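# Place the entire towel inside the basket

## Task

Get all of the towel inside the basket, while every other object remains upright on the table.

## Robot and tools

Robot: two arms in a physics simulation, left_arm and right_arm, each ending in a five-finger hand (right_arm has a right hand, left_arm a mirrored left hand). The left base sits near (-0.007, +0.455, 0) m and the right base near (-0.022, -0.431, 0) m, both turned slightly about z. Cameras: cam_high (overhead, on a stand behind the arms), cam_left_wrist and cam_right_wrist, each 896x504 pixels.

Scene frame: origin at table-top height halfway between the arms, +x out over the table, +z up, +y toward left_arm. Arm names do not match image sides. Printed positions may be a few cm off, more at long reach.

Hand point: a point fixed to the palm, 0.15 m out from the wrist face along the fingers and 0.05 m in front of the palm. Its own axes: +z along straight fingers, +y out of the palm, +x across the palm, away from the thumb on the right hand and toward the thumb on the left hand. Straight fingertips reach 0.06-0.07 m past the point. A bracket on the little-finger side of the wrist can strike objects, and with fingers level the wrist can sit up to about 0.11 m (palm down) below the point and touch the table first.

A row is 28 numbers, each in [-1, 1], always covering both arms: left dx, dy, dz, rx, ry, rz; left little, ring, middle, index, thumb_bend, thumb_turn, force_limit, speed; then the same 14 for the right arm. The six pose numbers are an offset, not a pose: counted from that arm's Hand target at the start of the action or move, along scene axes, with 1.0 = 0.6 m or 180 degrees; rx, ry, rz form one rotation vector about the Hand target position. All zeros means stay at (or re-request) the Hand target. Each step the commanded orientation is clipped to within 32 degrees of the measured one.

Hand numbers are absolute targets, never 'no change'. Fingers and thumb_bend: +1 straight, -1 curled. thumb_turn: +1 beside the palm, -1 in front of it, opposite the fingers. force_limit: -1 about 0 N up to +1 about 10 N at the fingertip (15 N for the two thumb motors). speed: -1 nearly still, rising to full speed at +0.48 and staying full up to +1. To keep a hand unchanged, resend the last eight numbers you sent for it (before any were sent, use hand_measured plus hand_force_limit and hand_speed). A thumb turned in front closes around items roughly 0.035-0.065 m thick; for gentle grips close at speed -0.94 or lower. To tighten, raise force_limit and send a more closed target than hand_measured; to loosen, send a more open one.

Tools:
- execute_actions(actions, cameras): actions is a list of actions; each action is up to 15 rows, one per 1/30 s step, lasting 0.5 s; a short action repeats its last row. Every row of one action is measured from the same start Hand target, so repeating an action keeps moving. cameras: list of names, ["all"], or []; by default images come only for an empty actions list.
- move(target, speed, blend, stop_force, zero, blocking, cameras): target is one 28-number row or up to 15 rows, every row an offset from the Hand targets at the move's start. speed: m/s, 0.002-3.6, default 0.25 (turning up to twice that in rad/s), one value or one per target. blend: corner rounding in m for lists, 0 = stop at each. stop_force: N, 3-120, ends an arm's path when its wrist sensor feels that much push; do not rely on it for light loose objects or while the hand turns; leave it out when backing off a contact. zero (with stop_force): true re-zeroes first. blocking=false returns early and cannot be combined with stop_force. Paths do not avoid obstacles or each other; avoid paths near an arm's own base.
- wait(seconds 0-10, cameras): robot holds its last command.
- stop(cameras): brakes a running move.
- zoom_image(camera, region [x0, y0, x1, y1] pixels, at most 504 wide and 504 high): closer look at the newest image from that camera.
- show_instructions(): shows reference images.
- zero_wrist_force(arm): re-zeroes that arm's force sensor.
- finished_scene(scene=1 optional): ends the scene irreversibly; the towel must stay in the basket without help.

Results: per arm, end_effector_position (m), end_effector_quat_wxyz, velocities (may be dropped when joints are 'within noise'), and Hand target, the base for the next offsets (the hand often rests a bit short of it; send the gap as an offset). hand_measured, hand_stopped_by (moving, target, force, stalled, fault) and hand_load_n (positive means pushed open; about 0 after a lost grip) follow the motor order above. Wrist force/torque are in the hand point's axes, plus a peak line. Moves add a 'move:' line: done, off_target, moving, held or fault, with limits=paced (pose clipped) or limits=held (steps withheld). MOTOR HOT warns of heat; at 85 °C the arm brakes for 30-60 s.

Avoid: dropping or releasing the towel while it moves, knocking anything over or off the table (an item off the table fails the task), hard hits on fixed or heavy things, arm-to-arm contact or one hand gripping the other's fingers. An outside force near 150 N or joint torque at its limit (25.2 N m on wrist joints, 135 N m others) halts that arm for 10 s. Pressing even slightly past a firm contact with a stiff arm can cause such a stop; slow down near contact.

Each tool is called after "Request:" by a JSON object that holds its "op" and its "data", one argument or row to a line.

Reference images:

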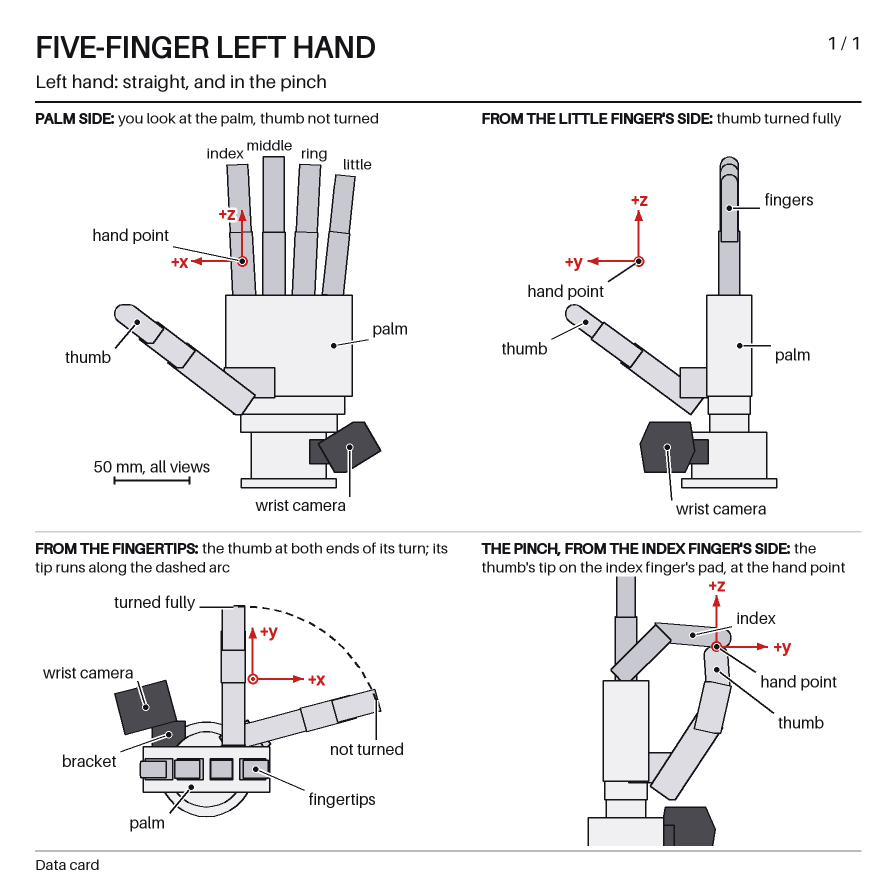

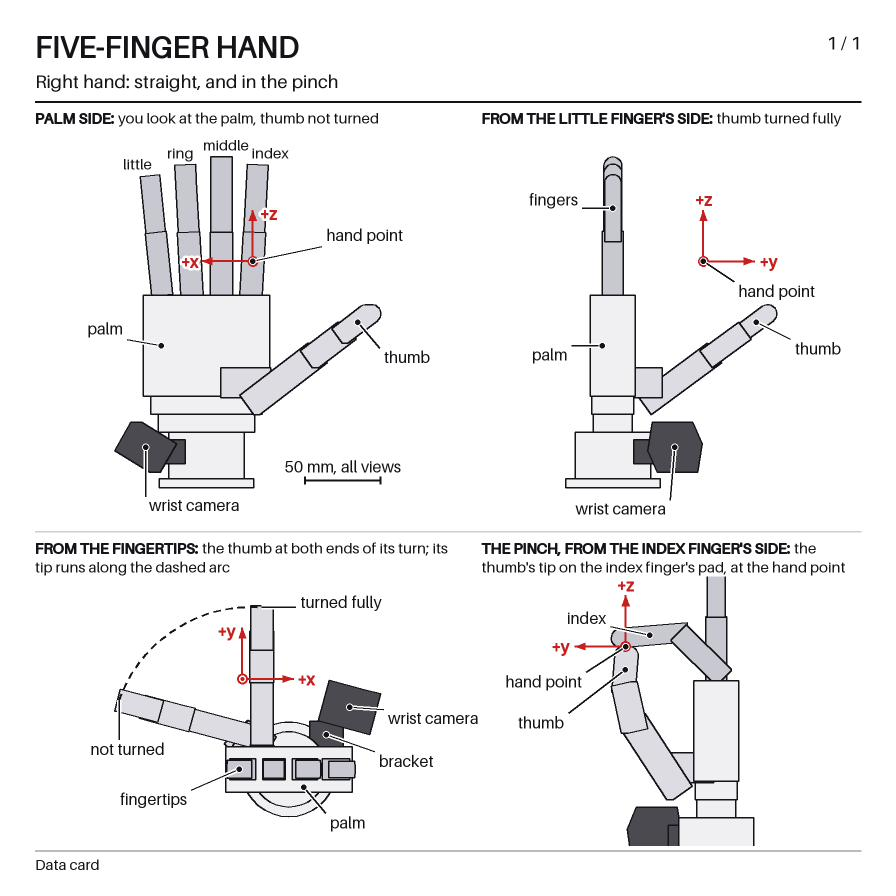

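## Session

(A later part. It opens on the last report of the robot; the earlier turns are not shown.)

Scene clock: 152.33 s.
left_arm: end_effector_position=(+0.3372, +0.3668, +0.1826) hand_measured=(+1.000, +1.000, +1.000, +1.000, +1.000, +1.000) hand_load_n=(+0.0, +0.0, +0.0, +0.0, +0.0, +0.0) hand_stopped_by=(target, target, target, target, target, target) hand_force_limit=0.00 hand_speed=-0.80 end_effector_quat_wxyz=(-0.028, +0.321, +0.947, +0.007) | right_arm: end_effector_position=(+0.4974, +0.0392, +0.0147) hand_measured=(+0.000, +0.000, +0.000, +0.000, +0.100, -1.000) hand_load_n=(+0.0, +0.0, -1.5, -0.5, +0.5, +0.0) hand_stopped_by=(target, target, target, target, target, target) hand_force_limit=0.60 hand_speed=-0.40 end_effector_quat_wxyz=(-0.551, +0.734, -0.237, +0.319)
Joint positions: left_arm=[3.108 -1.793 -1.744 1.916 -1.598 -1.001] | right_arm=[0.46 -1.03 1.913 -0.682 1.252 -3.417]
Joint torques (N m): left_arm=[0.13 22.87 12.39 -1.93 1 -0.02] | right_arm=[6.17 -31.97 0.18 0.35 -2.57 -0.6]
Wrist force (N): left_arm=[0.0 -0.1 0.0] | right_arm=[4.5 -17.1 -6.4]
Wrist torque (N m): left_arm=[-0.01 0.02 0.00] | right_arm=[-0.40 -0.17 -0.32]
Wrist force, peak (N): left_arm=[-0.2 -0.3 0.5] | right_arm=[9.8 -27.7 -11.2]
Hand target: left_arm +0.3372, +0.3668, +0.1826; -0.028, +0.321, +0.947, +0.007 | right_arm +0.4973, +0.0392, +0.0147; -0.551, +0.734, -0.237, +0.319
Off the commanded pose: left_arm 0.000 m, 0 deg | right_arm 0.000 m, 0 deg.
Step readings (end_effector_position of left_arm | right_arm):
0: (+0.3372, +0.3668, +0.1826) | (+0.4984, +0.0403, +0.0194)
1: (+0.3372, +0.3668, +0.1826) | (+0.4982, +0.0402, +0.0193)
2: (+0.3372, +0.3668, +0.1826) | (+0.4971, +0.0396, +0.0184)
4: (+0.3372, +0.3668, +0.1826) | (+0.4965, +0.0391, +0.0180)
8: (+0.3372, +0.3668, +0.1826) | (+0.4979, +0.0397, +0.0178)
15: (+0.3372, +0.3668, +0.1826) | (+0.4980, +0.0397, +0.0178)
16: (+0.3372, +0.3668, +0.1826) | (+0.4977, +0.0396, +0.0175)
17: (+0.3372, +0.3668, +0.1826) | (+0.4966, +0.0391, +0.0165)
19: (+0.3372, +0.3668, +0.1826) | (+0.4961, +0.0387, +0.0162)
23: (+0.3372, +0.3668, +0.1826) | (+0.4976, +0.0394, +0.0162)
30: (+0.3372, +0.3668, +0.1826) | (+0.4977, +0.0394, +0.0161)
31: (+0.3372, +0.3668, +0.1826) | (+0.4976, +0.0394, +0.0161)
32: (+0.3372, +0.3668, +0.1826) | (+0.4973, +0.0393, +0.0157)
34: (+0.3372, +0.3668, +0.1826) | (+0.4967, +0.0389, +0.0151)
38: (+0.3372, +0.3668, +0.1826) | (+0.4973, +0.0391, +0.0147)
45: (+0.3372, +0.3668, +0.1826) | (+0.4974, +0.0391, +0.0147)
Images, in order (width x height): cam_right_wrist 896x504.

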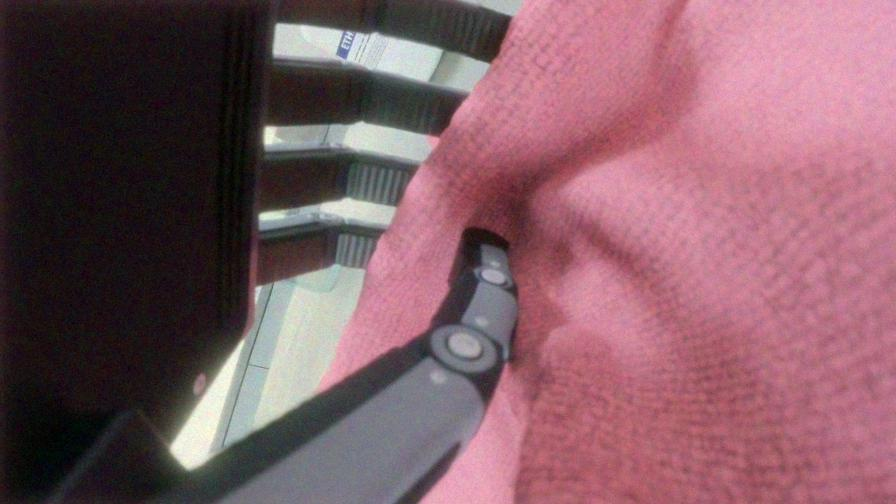

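Request:
{"op": "move", "data": {
  "target": [0,0,0,0,0,0,1,1,1,1,1,1,0,-0.8,0,0,0,0,0,0,-0.6,-0.6,-0.6,-0.6,-0.6,-1,0.6,-0.6],
  "speed": 0.1,
  "cameras": ["cam_high","cam_right_wrist"]
}}

Scene clock: 153.43 s.
left_arm: end_effector_position=(+0.3372, +0.3668, +0.1826) hand_measured=(+1.000, +1.000, +1.000, +1.000, +1.000, +1.000) hand_load_n=(+0.0, +0.0, +0.0, +0.0, +0.0, +0.0) hand_stopped_by=(target, target, target, target, target, target) hand_force_limit=0.00 hand_speed=-0.80 end_effector_quat_wxyz=(-0.028, +0.321, +0.947, +0.007) | right_arm: end_effector_position=(+0.4973, +0.0392, +0.0147) hand_measured=(-0.600, -0.598, -0.066, -0.068, +0.014, -1.000) hand_load_n=(+0.0, +4.5, +11.0, +11.5, +10.5, +5.5) hand_stopped_by=(target, target, force, force, force, target) hand_force_limit=0.60 hand_speed=-0.60 end_effector_quat_wxyz=(-0.551, +0.734, -0.237, +0.319)
Joint positions: left_arm=[3.108 -1.793 -1.744 1.916 -1.598 -1.001] | right_arm=[0.46 -1.03 1.913 -0.682 1.252 -3.417]
Joint torques (N m): left_arm=[0.64 22.04 12.7 -2.07 1.02 0.14] | right_arm=[7.1 -15.98 0.07 5.77 -0.5 1.55]
Wrist force (N): left_arm=[0.0 0.2 -0.1] | right_arm=[5.1 -25.1 0.7]
Wrist torque (N m): left_arm=[0.03 0.01 -0.01] | right_arm=[-0.27 -0.27 -0.39]
Wrist force, peak (N): left_arm=[-0.1 -0.1 0.5] | right_arm=[5.2 -25.2 1.0]
Hand target: left_arm +0.3372, +0.3668, +0.1826; -0.028, +0.321, +0.947, +0.007 | right_arm +0.4973, +0.0392, +0.0147; -0.551, +0.734, -0.237, +0.319
Off the commanded pose: left_arm 0.000 m, 0 deg | right_arm 0.000 m, 0 deg.
move: done
Images, in order (width x height): cam_high 896x504, cam_right_wrist 896x504.

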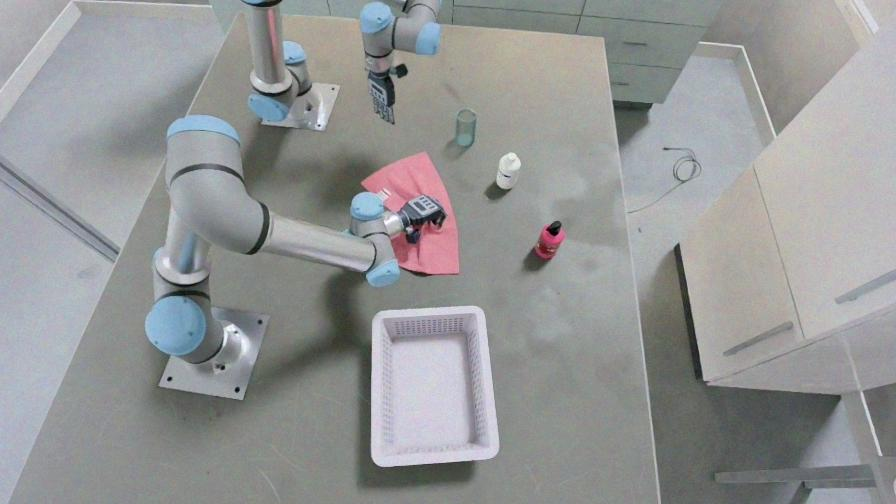

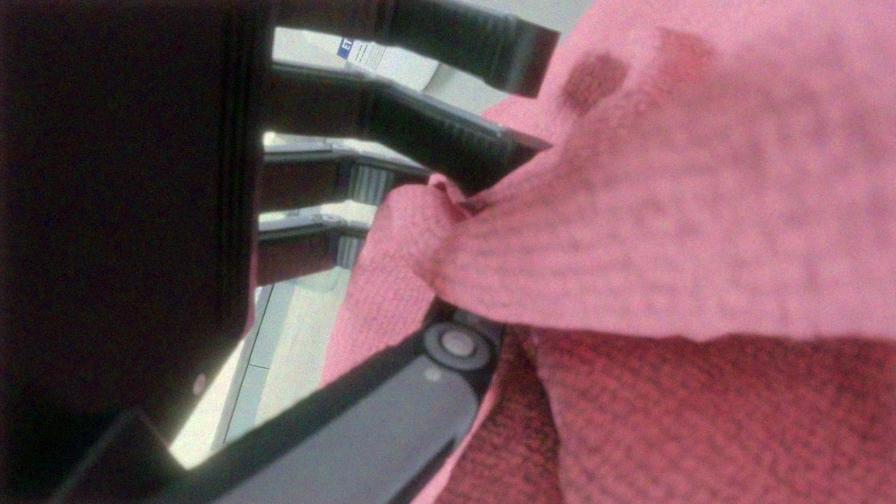

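Request:
{"op": "move", "data": {
  "target": [0,0,0,0,0,0,1,1,1,1,1,1,0,-0.8,0,0,0.2,0,0,0,-0.6,-0.6,-0.6,-0.6,-0.6,-1,0.6,-0.6],
  "speed": 0.08,
  "cameras": ["cam_high","cam_right_wrist"]
}}

Scene clock: 155.70 s.
left_arm: end_effector_position=(+0.3372, +0.3668, +0.1826) hand_measured=(+1.000, +1.000, +1.000, +1.000, +1.000, +1.000) hand_load_n=(-0.5, +0.0, +0.0, +0.0, +0.0, +0.0) hand_stopped_by=(target, target, target, target, target, target) hand_force_limit=0.00 hand_speed=-0.80 end_effector_quat_wxyz=(-0.028, +0.321, +0.947, +0.007) | right_arm: end_effector_position=(+0.4974, +0.0392, +0.1348) hand_measured=(-0.600, -0.598, -0.066, -0.068, +0.014, -1.000) hand_load_n=(+0.0, +2.0, +6.0, +7.0, +12.0, +5.0) hand_stopped_by=(target, target, force, force, force, target) hand_force_limit=0.60 hand_speed=-0.60 end_effector_quat_wxyz=(-0.551, +0.734, -0.237, +0.319)
Joint positions: left_arm=[3.108 -1.793 -1.744 1.916 -1.598 -1.001] | right_arm=[0.46 -1.229 1.821 -0.392 1.252 -3.417]
Joint torques (N m): left_arm=[0.28 22.15 12.4 -2.15 0.98 0.1] | right_arm=[3.36 -28.71 -8.3 -1.34 1.14 -0.53]
Wrist force (N): left_arm=[-0.3 -0.2 0.1] | right_arm=[1.6 -0.7 0.6]
Wrist torque (N m): left_arm=[-0.03 0.05 0.00] | right_arm=[-0.22 -0.44 -0.03]
Wrist force, peak (N): left_arm=[0.3 0.1 0.6] | right_arm=[5.1 -25.2 0.9]
Hand target: left_arm +0.3372, +0.3668, +0.1826; -0.028, +0.321, +0.947, +0.007 | right_arm +0.4973, +0.0392, +0.1347; -0.551, +0.734, -0.237, +0.319
Off the commanded pose: left_arm 0.000 m, 0 deg | right_arm 0.000 m, 0 deg.
move: done
Images, in order (width x height): cam_high 896x504, cam_right_wrist 896x504.

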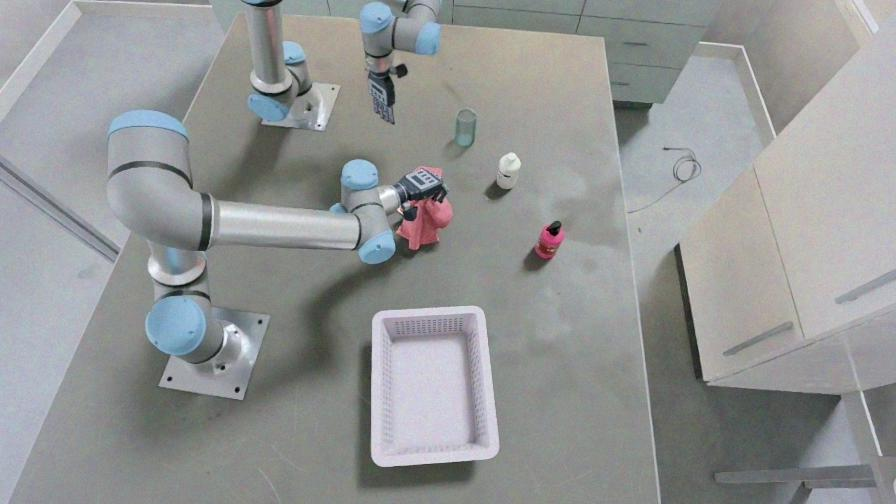

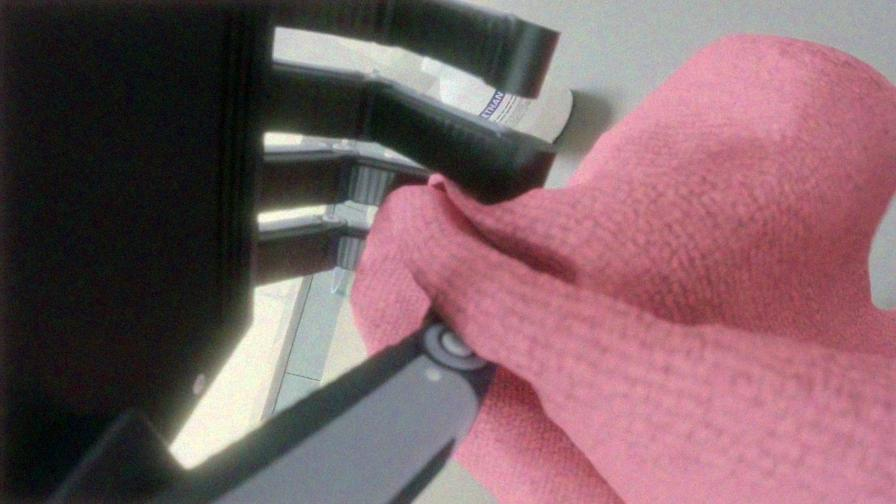

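Request:
{"op": "move", "data": {
  "target": [
    [0,0,0,0,0,0,1,1,1,1,1,1,0,-0.8,0,0,0.42,0,0,0,-0.6,-0.6,-0.6,-0.6,-0.6,-1,0.6,-0.6],
    [0,0,0,0,0,0,1,1,1,1,1,1,0,-0.8,0.1045,-0.8653,0.45,-0.0341,0.2556,-0.2586,-0.6,-0.6,-0.6,-0.6,-0.6,-1,0.6,-0.6]
  ],
  "speed": [0.2,0.25],
  "blend": [0.05,0],
  "cameras": ["cam_high","cam_right_wrist"]
}}

Scene clock: 161.13 s.
left_arm: end_effector_position=(+0.3372, +0.3668, +0.1826) hand_measured=(+1.000, +1.000, +1.000, +1.000, +1.000, +1.000) hand_load_n=(+0.0, +0.0, +0.0, +0.0, +0.0, +0.0) hand_stopped_by=(target, target, target, target, target, target) hand_force_limit=0.00 hand_speed=-0.80 end_effector_quat_wxyz=(-0.028, +0.321, +0.947, +0.007) | right_arm: end_effector_position=(+0.5601, -0.4799, +0.4047) hand_measured=(-0.600, -0.598, -0.066, -0.068, +0.014, -1.000) hand_load_n=(+0.0, +2.5, +6.0, +7.0, +11.5, +5.0) hand_stopped_by=(target, target, force, force, force, target) hand_force_limit=0.60 hand_speed=-0.60 end_effector_quat_wxyz=(-0.213, +0.674, -0.674, +0.213)
Joint positions: left_arm=[3.108 -1.793 -1.744 1.916 -1.598 -1.001] | right_arm=[-0.386 -1.075 0.651 1.428 1.325 -3.506]
Joint torques (N m): left_arm=[0.89 21.79 12.12 -2.01 1.06 0.11] | right_arm=[-8.24 -31.03 -25.3 2.7 -2.44 1.66]
Wrist force (N): left_arm=[0.0 0.1 0.1] | right_arm=[1.6 -0.5 0.6]
Wrist torque (N m): left_arm=[0.01 0.00 0.00] | right_arm=[-0.14 -0.34 0.10]
Wrist force, peak (N): left_arm=[-0.2 -0.5 0.2] | right_arm=[3.6 -1.0 0.5]
Hand target: left_arm +0.3372, +0.3668, +0.1826; -0.028, +0.321, +0.947, +0.007 | right_arm +0.5600, -0.4800, +0.4047; -0.213, +0.674, -0.674, +0.213
Off the commanded pose: left_arm 0.000 m, 0 deg | right_arm 0.000 m, 0 deg.
move: done
Images, in order (width x height): cam_high 896x504, cam_right_wrist 896x504.

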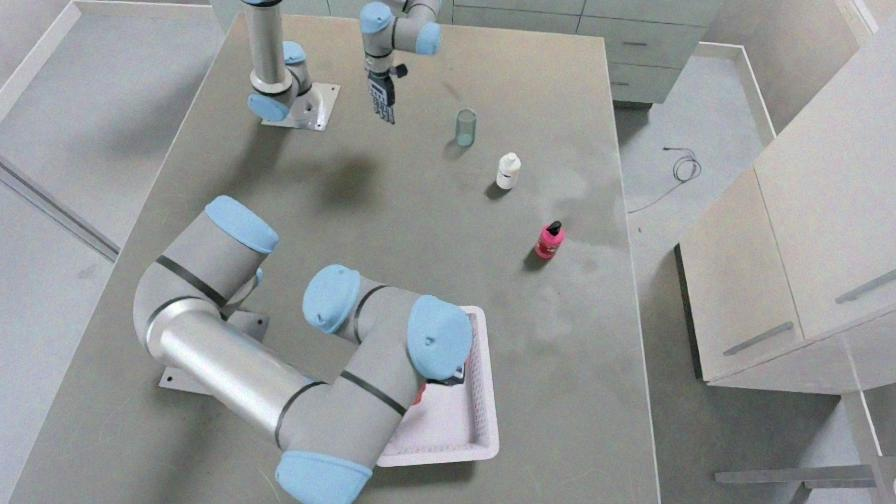

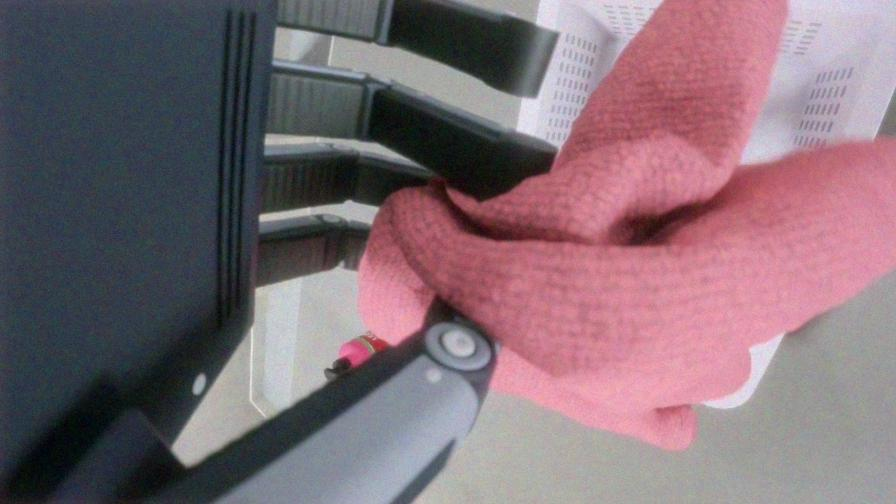

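Request:
{"op": "move", "data": {
  "target": [0,0,0,0,0,0,1,1,1,1,1,1,0,-0.8,0,0,-0.22,0,0,0,-0.6,-0.6,-0.6,-0.6,-0.6,-1,0.6,-0.6],
  "speed": 0.15,
  "cameras": ["cam_high","cam_right_wrist"]
}}

Request:
{"op": "zoom_image", "data": {
  "camera": "cam_high",
  "region": [340, 290, 540, 490]
}}

Scene clock: 163.67 s.
left_arm: end_effector_position=(+0.3372, +0.3668, +0.1826) hand_measured=(+1.000, +1.000, +1.000, +1.000, +1.000, +1.000) hand_load_n=(+0.0, +0.0, +0.0, +0.0, +0.0, +0.0) hand_stopped_by=(target, target, target, target, target, target) hand_force_limit=0.00 hand_speed=-0.80 end_effector_quat_wxyz=(-0.028, +0.321, +0.947, +0.007) | right_arm: end_effector_position=(+0.5600, -0.4800, +0.2728) hand_measured=(-0.600, -0.598, -0.066, -0.068, +0.014, -1.000) hand_load_n=(+0.0, +2.0, +5.5, +7.0, +12.0, +5.0) hand_stopped_by=(target, target, force, force, force, target) hand_force_limit=0.60 hand_speed=-0.60 end_effector_quat_wxyz=(-0.213, +0.674, -0.674, +0.213)
Joint positions: left_arm=[3.108 -1.793 -1.744 1.916 -1.598 -1.001] | right_arm=[-0.386 -1.165 1.132 1.037 1.325 -3.506]
Joint torques (N m): left_arm=[0.43 22.07 12.24 -2.16 0.94 0.17] | right_arm=[-7.47 -31.35 -11.56 -0.41 -2.54 1.61]
Wrist force (N): left_arm=[0.2 -0.2 0.1] | right_arm=[1.5 -0.8 0.3]
Wrist torque (N m): left_arm=[-0.04 -0.02 0.02] | right_arm=[-0.16 -0.30 0.06]
Wrist force, peak (N): left_arm=[-0.1 0.3 0.5] | right_arm=[1.7 -1.6 -0.8]
Hand target: left_arm +0.3372, +0.3668, +0.1826; -0.028, +0.321, +0.947, +0.007 | right_arm +0.5600, -0.4800, +0.2727; -0.213, +0.674, -0.674, +0.213
Off the commanded pose: left_arm 0.000 m, 0 deg | right_arm 0.000 m, 0 deg.
move: done
Images, in order (width x height): cam_high 896x504, cam_right_wrist 896x504.

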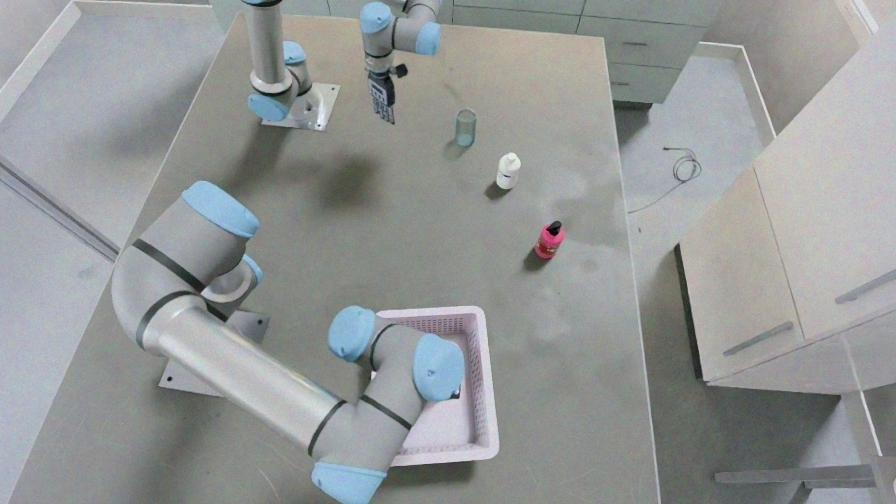

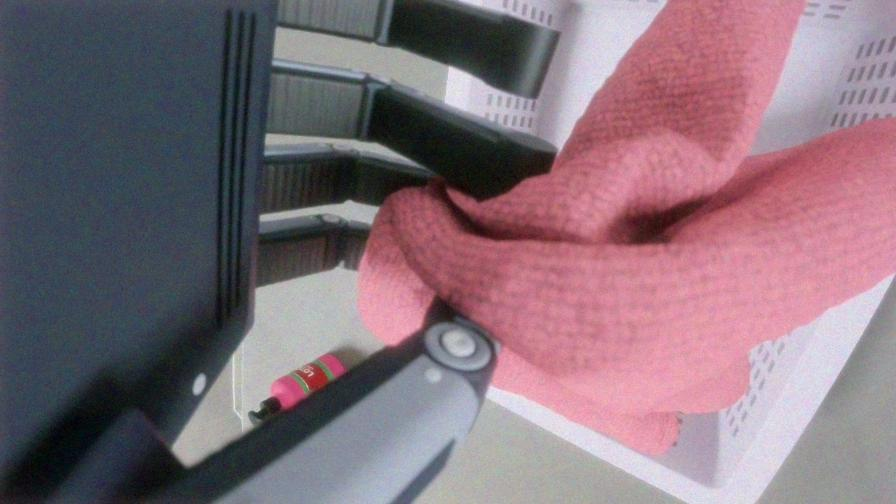

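Scaled by 2.520 from the camera's 896x504 image, which has a finer 1280x720 frame.

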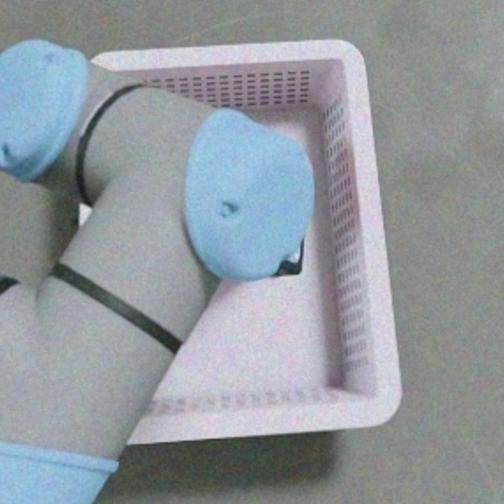

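Request:
{"op": "move", "data": {
  "target": [
    [0,0,0,0,0,0,1,1,1,1,1,1,0,-0.8,0.045,-0.05,0,0,0,0,-0.6,-0.6,-0.6,-0.6,-0.6,-1,0.6,-0.6],
    [0,0,0,0,0,0,1,1,1,1,1,1,0,-0.8,0.045,-0.05,-0.17,0,0,0,-0.6,-0.6,-0.6,-0.6,-0.6,-1,0.6,-0.6]
  ],
  "speed": 0.12,
  "cameras": ["cam_high","cam_right_wrist"]
}}

Scene clock: 166.30 s.
left_arm: end_effector_position=(+0.3372, +0.3668, +0.1826) hand_measured=(+1.000, +1.000, +1.000, +1.000, +1.000, +1.000) hand_load_n=(+0.0, +0.0, +0.0, +0.0, +0.0, +0.0) hand_stopped_by=(target, target, target, target, target, target) hand_force_limit=0.00 hand_speed=-0.80 end_effector_quat_wxyz=(-0.028, +0.321, +0.947, +0.007) | right_arm: end_effector_position=(+0.5870, -0.5100, +0.1707) hand_measured=(-0.600, -0.598, -0.066, -0.068, +0.014, -1.000) hand_load_n=(+0.0, +2.5, +6.0, +7.0, +11.5, +5.0) hand_stopped_by=(target, target, force, force, force, target) hand_force_limit=0.60 hand_speed=-0.60 end_effector_quat_wxyz=(-0.213, +0.674, -0.674, +0.213)
Joint positions: left_arm=[3.108 -1.793 -1.744 1.916 -1.598 -1.001] | right_arm=[-0.417 -1.06 1.24 0.831 1.308 -3.533]
Joint torques (N m): left_arm=[0.34 21.72 12.26 -2.07 0.92 0.08] | right_arm=[4.54 -44.01 -17.37 0.52 -1.78 1.85]
Wrist force (N): left_arm=[0.0 0.1 0.0] | right_arm=[1.5 -0.8 0.2]
Wrist torque (N m): left_arm=[0.02 0.00 0.00] | right_arm=[-0.15 -0.30 0.04]
Wrist force, peak (N): left_arm=[-0.1 -0.6 -0.1] | right_arm=[2.2 -1.2 1.0]
Hand target: left_arm +0.3372, +0.3668, +0.1826; -0.028, +0.321, +0.947, +0.007 | right_arm +0.5870, -0.5100, +0.1707; -0.213, +0.674, -0.674, +0.213
Off the commanded pose: left_arm 0.000 m, 0 deg | right_arm 0.000 m, 0 deg.
move: done
Images, in order (width x height): cam_high 896x504, cam_right_wrist 896x504.

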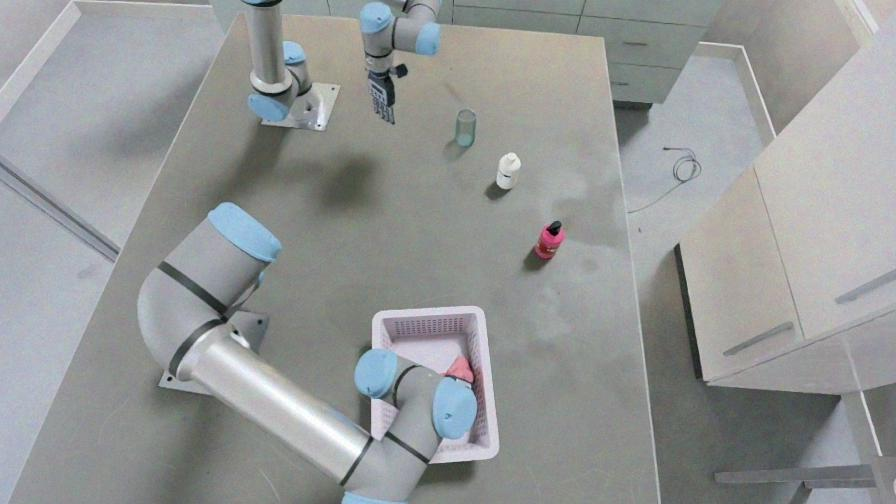

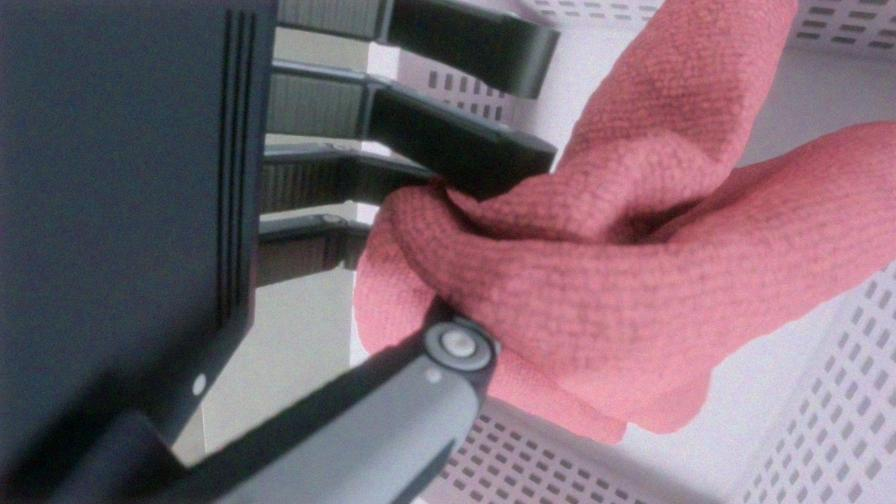

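Request:
{"op": "move", "data": {
  "target": [0,0,0,0,0,0,1,1,1,1,1,1,0,-0.8,-0.025,0.01,-0.13,0,0,0,-0.6,-0.6,-0.6,-0.6,-0.6,-1,0.6,-0.6],
  "speed": 0.08,
  "stop_force": 6,
  "cameras": ["cam_high","cam_right_wrist"]
}}

Scene clock: 168.80 s.
left_arm: end_effector_position=(+0.3372, +0.3668, +0.1826) hand_measured=(+1.000, +1.000, +1.000, +1.000, +1.000, +1.000) hand_load_n=(+0.0, +0.0, +0.0, +0.0, +0.0, +0.0) hand_stopped_by=(target, target, target, target, target, target) hand_force_limit=0.00 hand_speed=-0.80 end_effector_quat_wxyz=(-0.028, +0.321, +0.947, +0.007) | right_arm: end_effector_position=(+0.5720, -0.5040, +0.0927) hand_measured=(-0.600, -0.598, -0.066, -0.068, +0.014, -1.000) hand_load_n=(+0.0, +2.0, +6.0, +7.0, +11.5, +5.0) hand_stopped_by=(target, target, force, force, force, target) hand_force_limit=0.60 hand_speed=-0.60 end_effector_quat_wxyz=(-0.213, +0.674, -0.674, +0.213)
Joint positions: left_arm=[3.108 -1.793 -1.744 1.916 -1.598 -1.001] | right_arm=[-0.42 -1.046 1.426 0.632 1.307 -3.535]
Joint torques (N m): left_arm=[0.59 21.85 11.9 -2.07 0.98 0.1] | right_arm=[-1.4 -43.87 -18.46 -0.42 -2.18 1.7]
Wrist force (N): left_arm=[-0.2 0.0 0.0] | right_arm=[1.7 -1.2 0.4]
Wrist torque (N m): left_arm=[0.00 0.04 -0.01] | right_arm=[-0.22 -0.35 0.09]
Wrist force, peak (N): left_arm=[0.3 -0.1 0.3] | right_arm=[1.7 -1.6 -0.5]
Hand target: left_arm +0.3372, +0.3668, +0.1826; -0.028, +0.321, +0.947, +0.007 | right_arm +0.5720, -0.5040, +0.0927; -0.213, +0.674, -0.674, +0.213
Off the commanded pose: left_arm 0.000 m, 0 deg | right_arm 0.000 m, 0 deg.
move: done
Images, in order (width x height): cam_high 896x504, cam_right_wrist 896x504.

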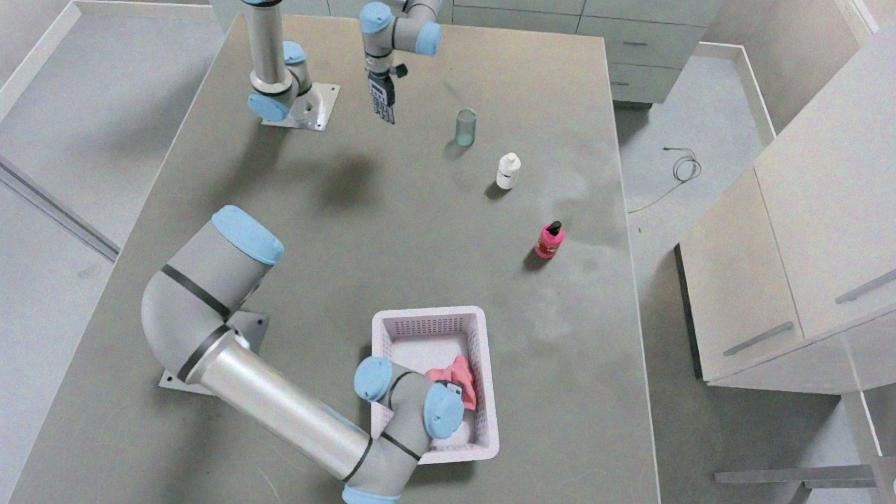

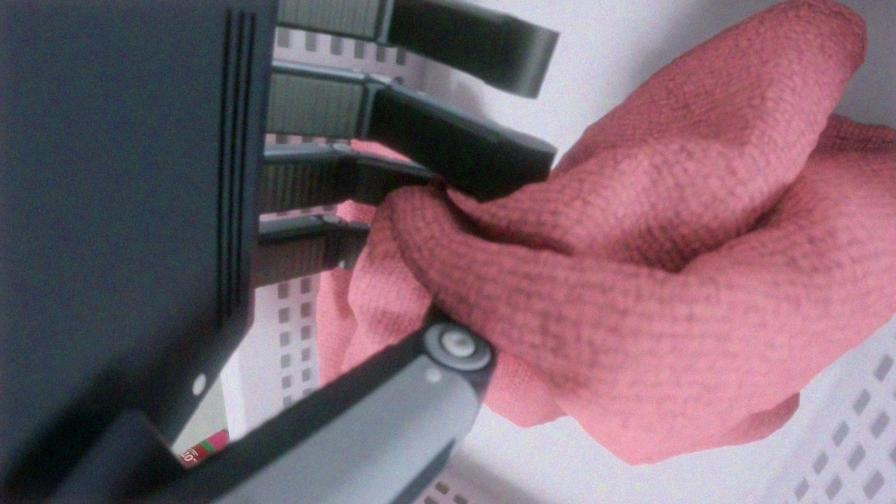

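Request:
{"op": "move", "data": {
  "target": [0,0,0,0,0,0,1,1,1,1,1,1,0,-0.8,-0.02,0,-0.025,0,0,0,-0.6,-0.6,-0.6,-0.6,-0.6,-1,0.6,-0.6],
  "speed": 0.08,
  "stop_force": 8
}}

Request:
{"op": "move", "data": {
  "target": [0,0,0,0,0,0,1,1,1,1,1,1,0,-0.8,0,0,0,0,0,0,0.3,0.3,0.3,0.3,1,-1,0.6,-0.6],
  "speed": 0.08,
  "cameras": ["cam_high","cam_right_wrist"]
}}

Scene clock: 170.87 s.
left_arm: end_effector_position=(+0.3372, +0.3668, +0.1826) hand_measured=(+1.000, +1.000, +1.000, +1.000, +1.000, +1.000) hand_load_n=(+0.0, +0.0, +0.0, +0.0, +0.0, +0.0) hand_stopped_by=(target, target, target, target, target, target) hand_force_limit=0.00 hand_speed=-0.80 end_effector_quat_wxyz=(-0.028, +0.321, +0.947, +0.007) | right_arm: end_effector_position=(+0.5600, -0.5040, +0.0777) hand_measured=(-0.600, -0.598, -0.066, -0.068, +0.014, -1.000) hand_load_n=(+0.0, +2.0, +6.0, +6.5, +11.5, +5.0) hand_stopped_by=(target, target, force, force, force, target) hand_force_limit=0.60 hand_speed=-0.60 end_effector_quat_wxyz=(-0.213, +0.674, -0.674, +0.213)
Joint positions: left_arm=[3.108 -1.793 -1.744 1.916 -1.598 -1.001] | right_arm=[-0.431 -1.058 1.487 0.585 1.301 -3.545]
Joint torques (N m): left_arm=[0.99 21.55 11.62 -2.07 0.98 0.24] | right_arm=[9.73 -29.38 -25.08 1.5 1.74 2.11]
Wrist force (N): left_arm=[0.0 0.1 0.3] | right_arm=[1.7 -1.1 -0.2]
Wrist torque (N m): left_arm=[-0.01 0.01 -0.01] | right_arm=[-0.17 -0.33 0.08]
Wrist force, peak (N): left_arm=[-0.1 -0.4 0.2] | right_arm=[1.9 -1.6 0.0]
Hand target: left_arm +0.3372, +0.3668, +0.1826; -0.028, +0.321, +0.947, +0.007 | right_arm +0.5600, -0.5040, +0.0777; -0.213, +0.674, -0.674, +0.213
Off the commanded pose: left_arm 0.000 m, 0 deg | right_arm 0.000 m, 0 deg.
move: done

Scene clock: 172.87 s.
left_arm: end_effector_position=(+0.3372, +0.3668, +0.1826) hand_measured=(+1.000, +1.000, +1.000, +1.000, +1.000, +1.000) hand_load_n=(+0.0, +0.0, +0.0, +0.0, +0.0, +0.0) hand_stopped_by=(target, target, target, target, target, target) hand_force_limit=0.00 hand_speed=-0.80 end_effector_quat_wxyz=(-0.028, +0.321, +0.947, +0.007) | right_arm: end_effector_position=(+0.5600, -0.5040, +0.0777) hand_measured=(+0.300, +0.300, +0.300, +0.300, +1.000, -1.000) hand_load_n=(+0.0, +0.0, +0.0, +0.0, +0.0, +0.0) hand_stopped_by=(target, target, target, target, target, target) hand_force_limit=0.60 hand_speed=-0.60 end_effector_quat_wxyz=(-0.213, +0.674, -0.674, +0.213)
Joint positions: left_arm=[3.108 -1.793 -1.744 1.916 -1.598 -1.001] | right_arm=[-0.431 -1.058 1.487 0.585 1.301 -3.545]
Joint torques (N m): left_arm=[0.14 21.02 11.81 -2.07 1.1 0.15] | right_arm=[7.42 -29.69 -17.29 -0.24 1.73 1.96]
Wrist force (N): left_arm=[0.2 0.1 0.0] | right_arm=[1.9 -1.1 -0.2]
Wrist torque (N m): left_arm=[0.01 -0.02 0.02] | right_arm=[-0.17 -0.35 0.09]
Wrist force, peak (N): left_arm=[-0.1 -0.1 0.6] | right_arm=[1.9 -1.5 -0.1]
Hand target: left_arm +0.3372, +0.3668, +0.1826; -0.028, +0.321, +0.947, +0.007 | right_arm +0.5600, -0.5040, +0.0777; -0.213, +0.674, -0.674, +0.213
Off the commanded pose: left_arm 0.000 m, 0 deg | right_arm 0.000 m, 0 deg.
move: done
Images, in order (width x height): cam_high 896x504, cam_right_wrist 896x504.

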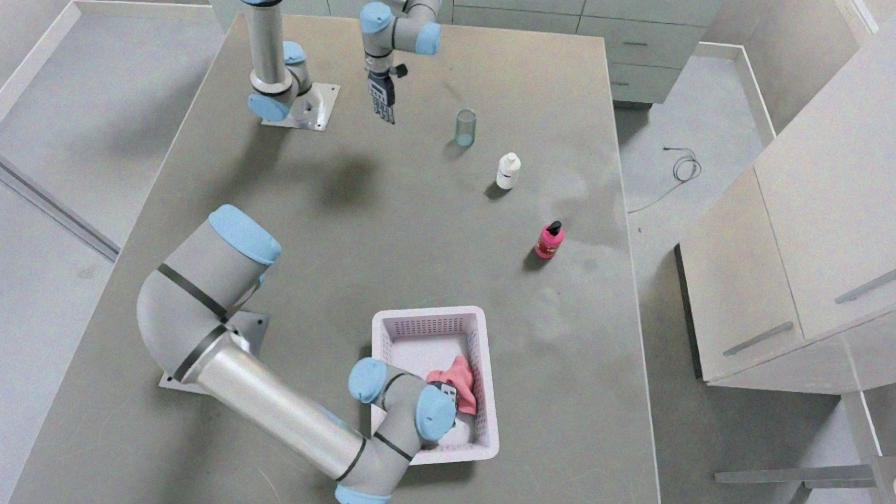

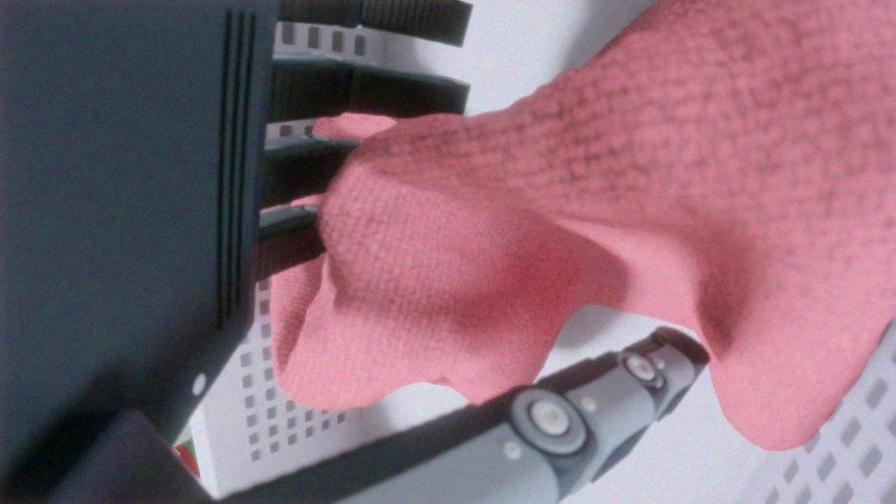

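Request:
{"op": "move", "data": {
  "target": [0,0,0,0,0,0,1,1,1,1,1,1,0,-0.8,0,0,0.22,0,0,0,0.3,0.3,0.3,0.3,1,-1,0.6,-0.6],
  "speed": 0.12,
  "cameras": ["cam_high","cam_right_wrist"]
}}

Scene clock: 174.90 s.
left_arm: end_effector_position=(+0.3372, +0.3668, +0.1826) hand_measured=(+1.000, +1.000, +1.000, +1.000, +1.000, +1.000) hand_load_n=(+0.0, +0.0, +0.0, +0.0, +0.0, +0.0) hand_stopped_by=(target, target, target, target, target, target) hand_force_limit=0.00 hand_speed=-0.80 end_effector_quat_wxyz=(-0.028, +0.321, +0.947, +0.007) | right_arm: end_effector_position=(+0.5601, -0.5040, +0.2097) hand_measured=(+0.300, +0.300, +0.300, +0.300, +1.000, -1.000) hand_load_n=(+0.0, +0.0, +0.0, +0.0, +0.0, +0.0) hand_stopped_by=(target, target, target, target, target, target) hand_force_limit=0.60 hand_speed=-0.60 end_effector_quat_wxyz=(-0.213, +0.674, -0.674, +0.213)
Joint positions: left_arm=[3.108 -1.793 -1.744 1.916 -1.598 -1.001] | right_arm=[-0.431 -1.144 1.267 0.892 1.301 -3.545]
Joint torques (N m): left_arm=[0.52 21.27 11.14 -2.04 1.04 0.1] | right_arm=[2.49 -29.48 -17.97 1.86 -1.25 -1.52]
Wrist force (N): left_arm=[0.0 0.0 -0.1] | right_arm=[1.7 -1.1 -0.2]
Wrist torque (N m): left_arm=[0.00 0.01 0.00] | right_arm=[-0.16 -0.33 0.06]
Wrist force, peak (N): left_arm=[0.4 0.0 0.2] | right_arm=[1.5 -1.9 -1.1]
Hand target: left_arm +0.3372, +0.3668, +0.1826; -0.028, +0.321, +0.947, +0.007 | right_arm +0.5600, -0.5040, +0.2097; -0.213, +0.674, -0.674, +0.213
Off the commanded pose: left_arm 0.000 m, 0 deg | right_arm 0.000 m, 0 deg.
move: done
Images, in order (width x height): cam_high 896x504, cam_right_wrist 896x504.

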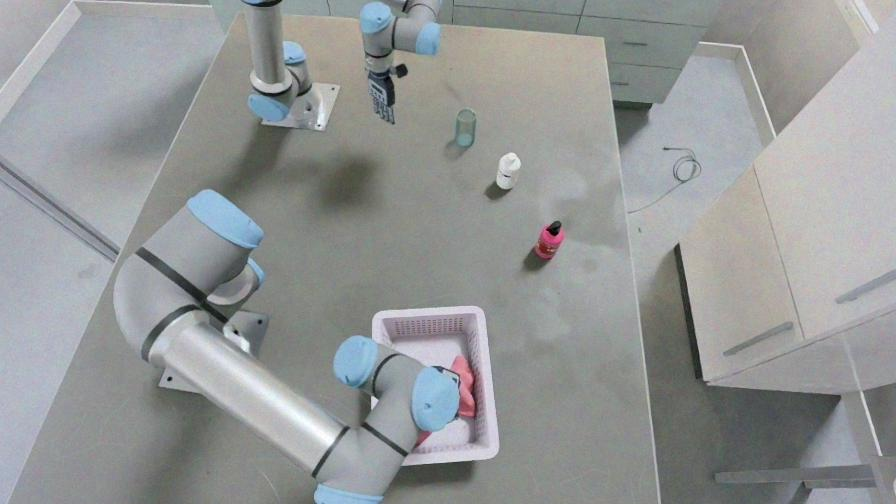

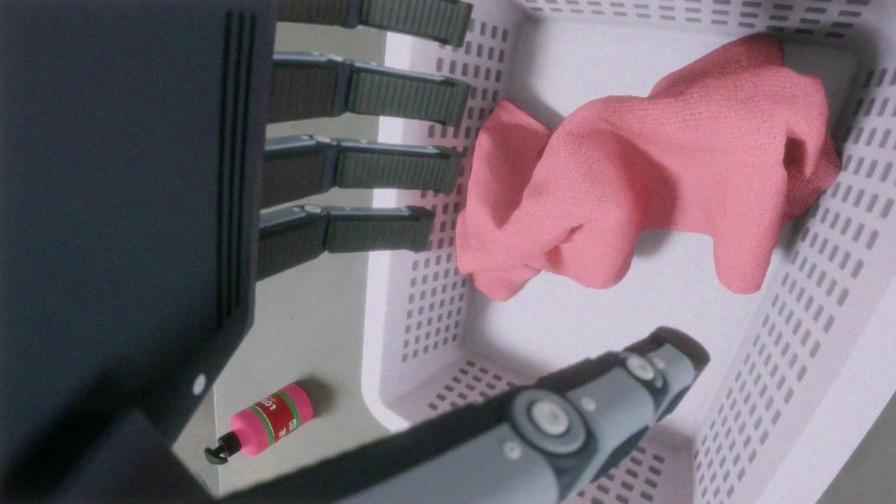

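Request:
{"op": "finished_scene", "data": {

}}

The scene is finished: the task was done.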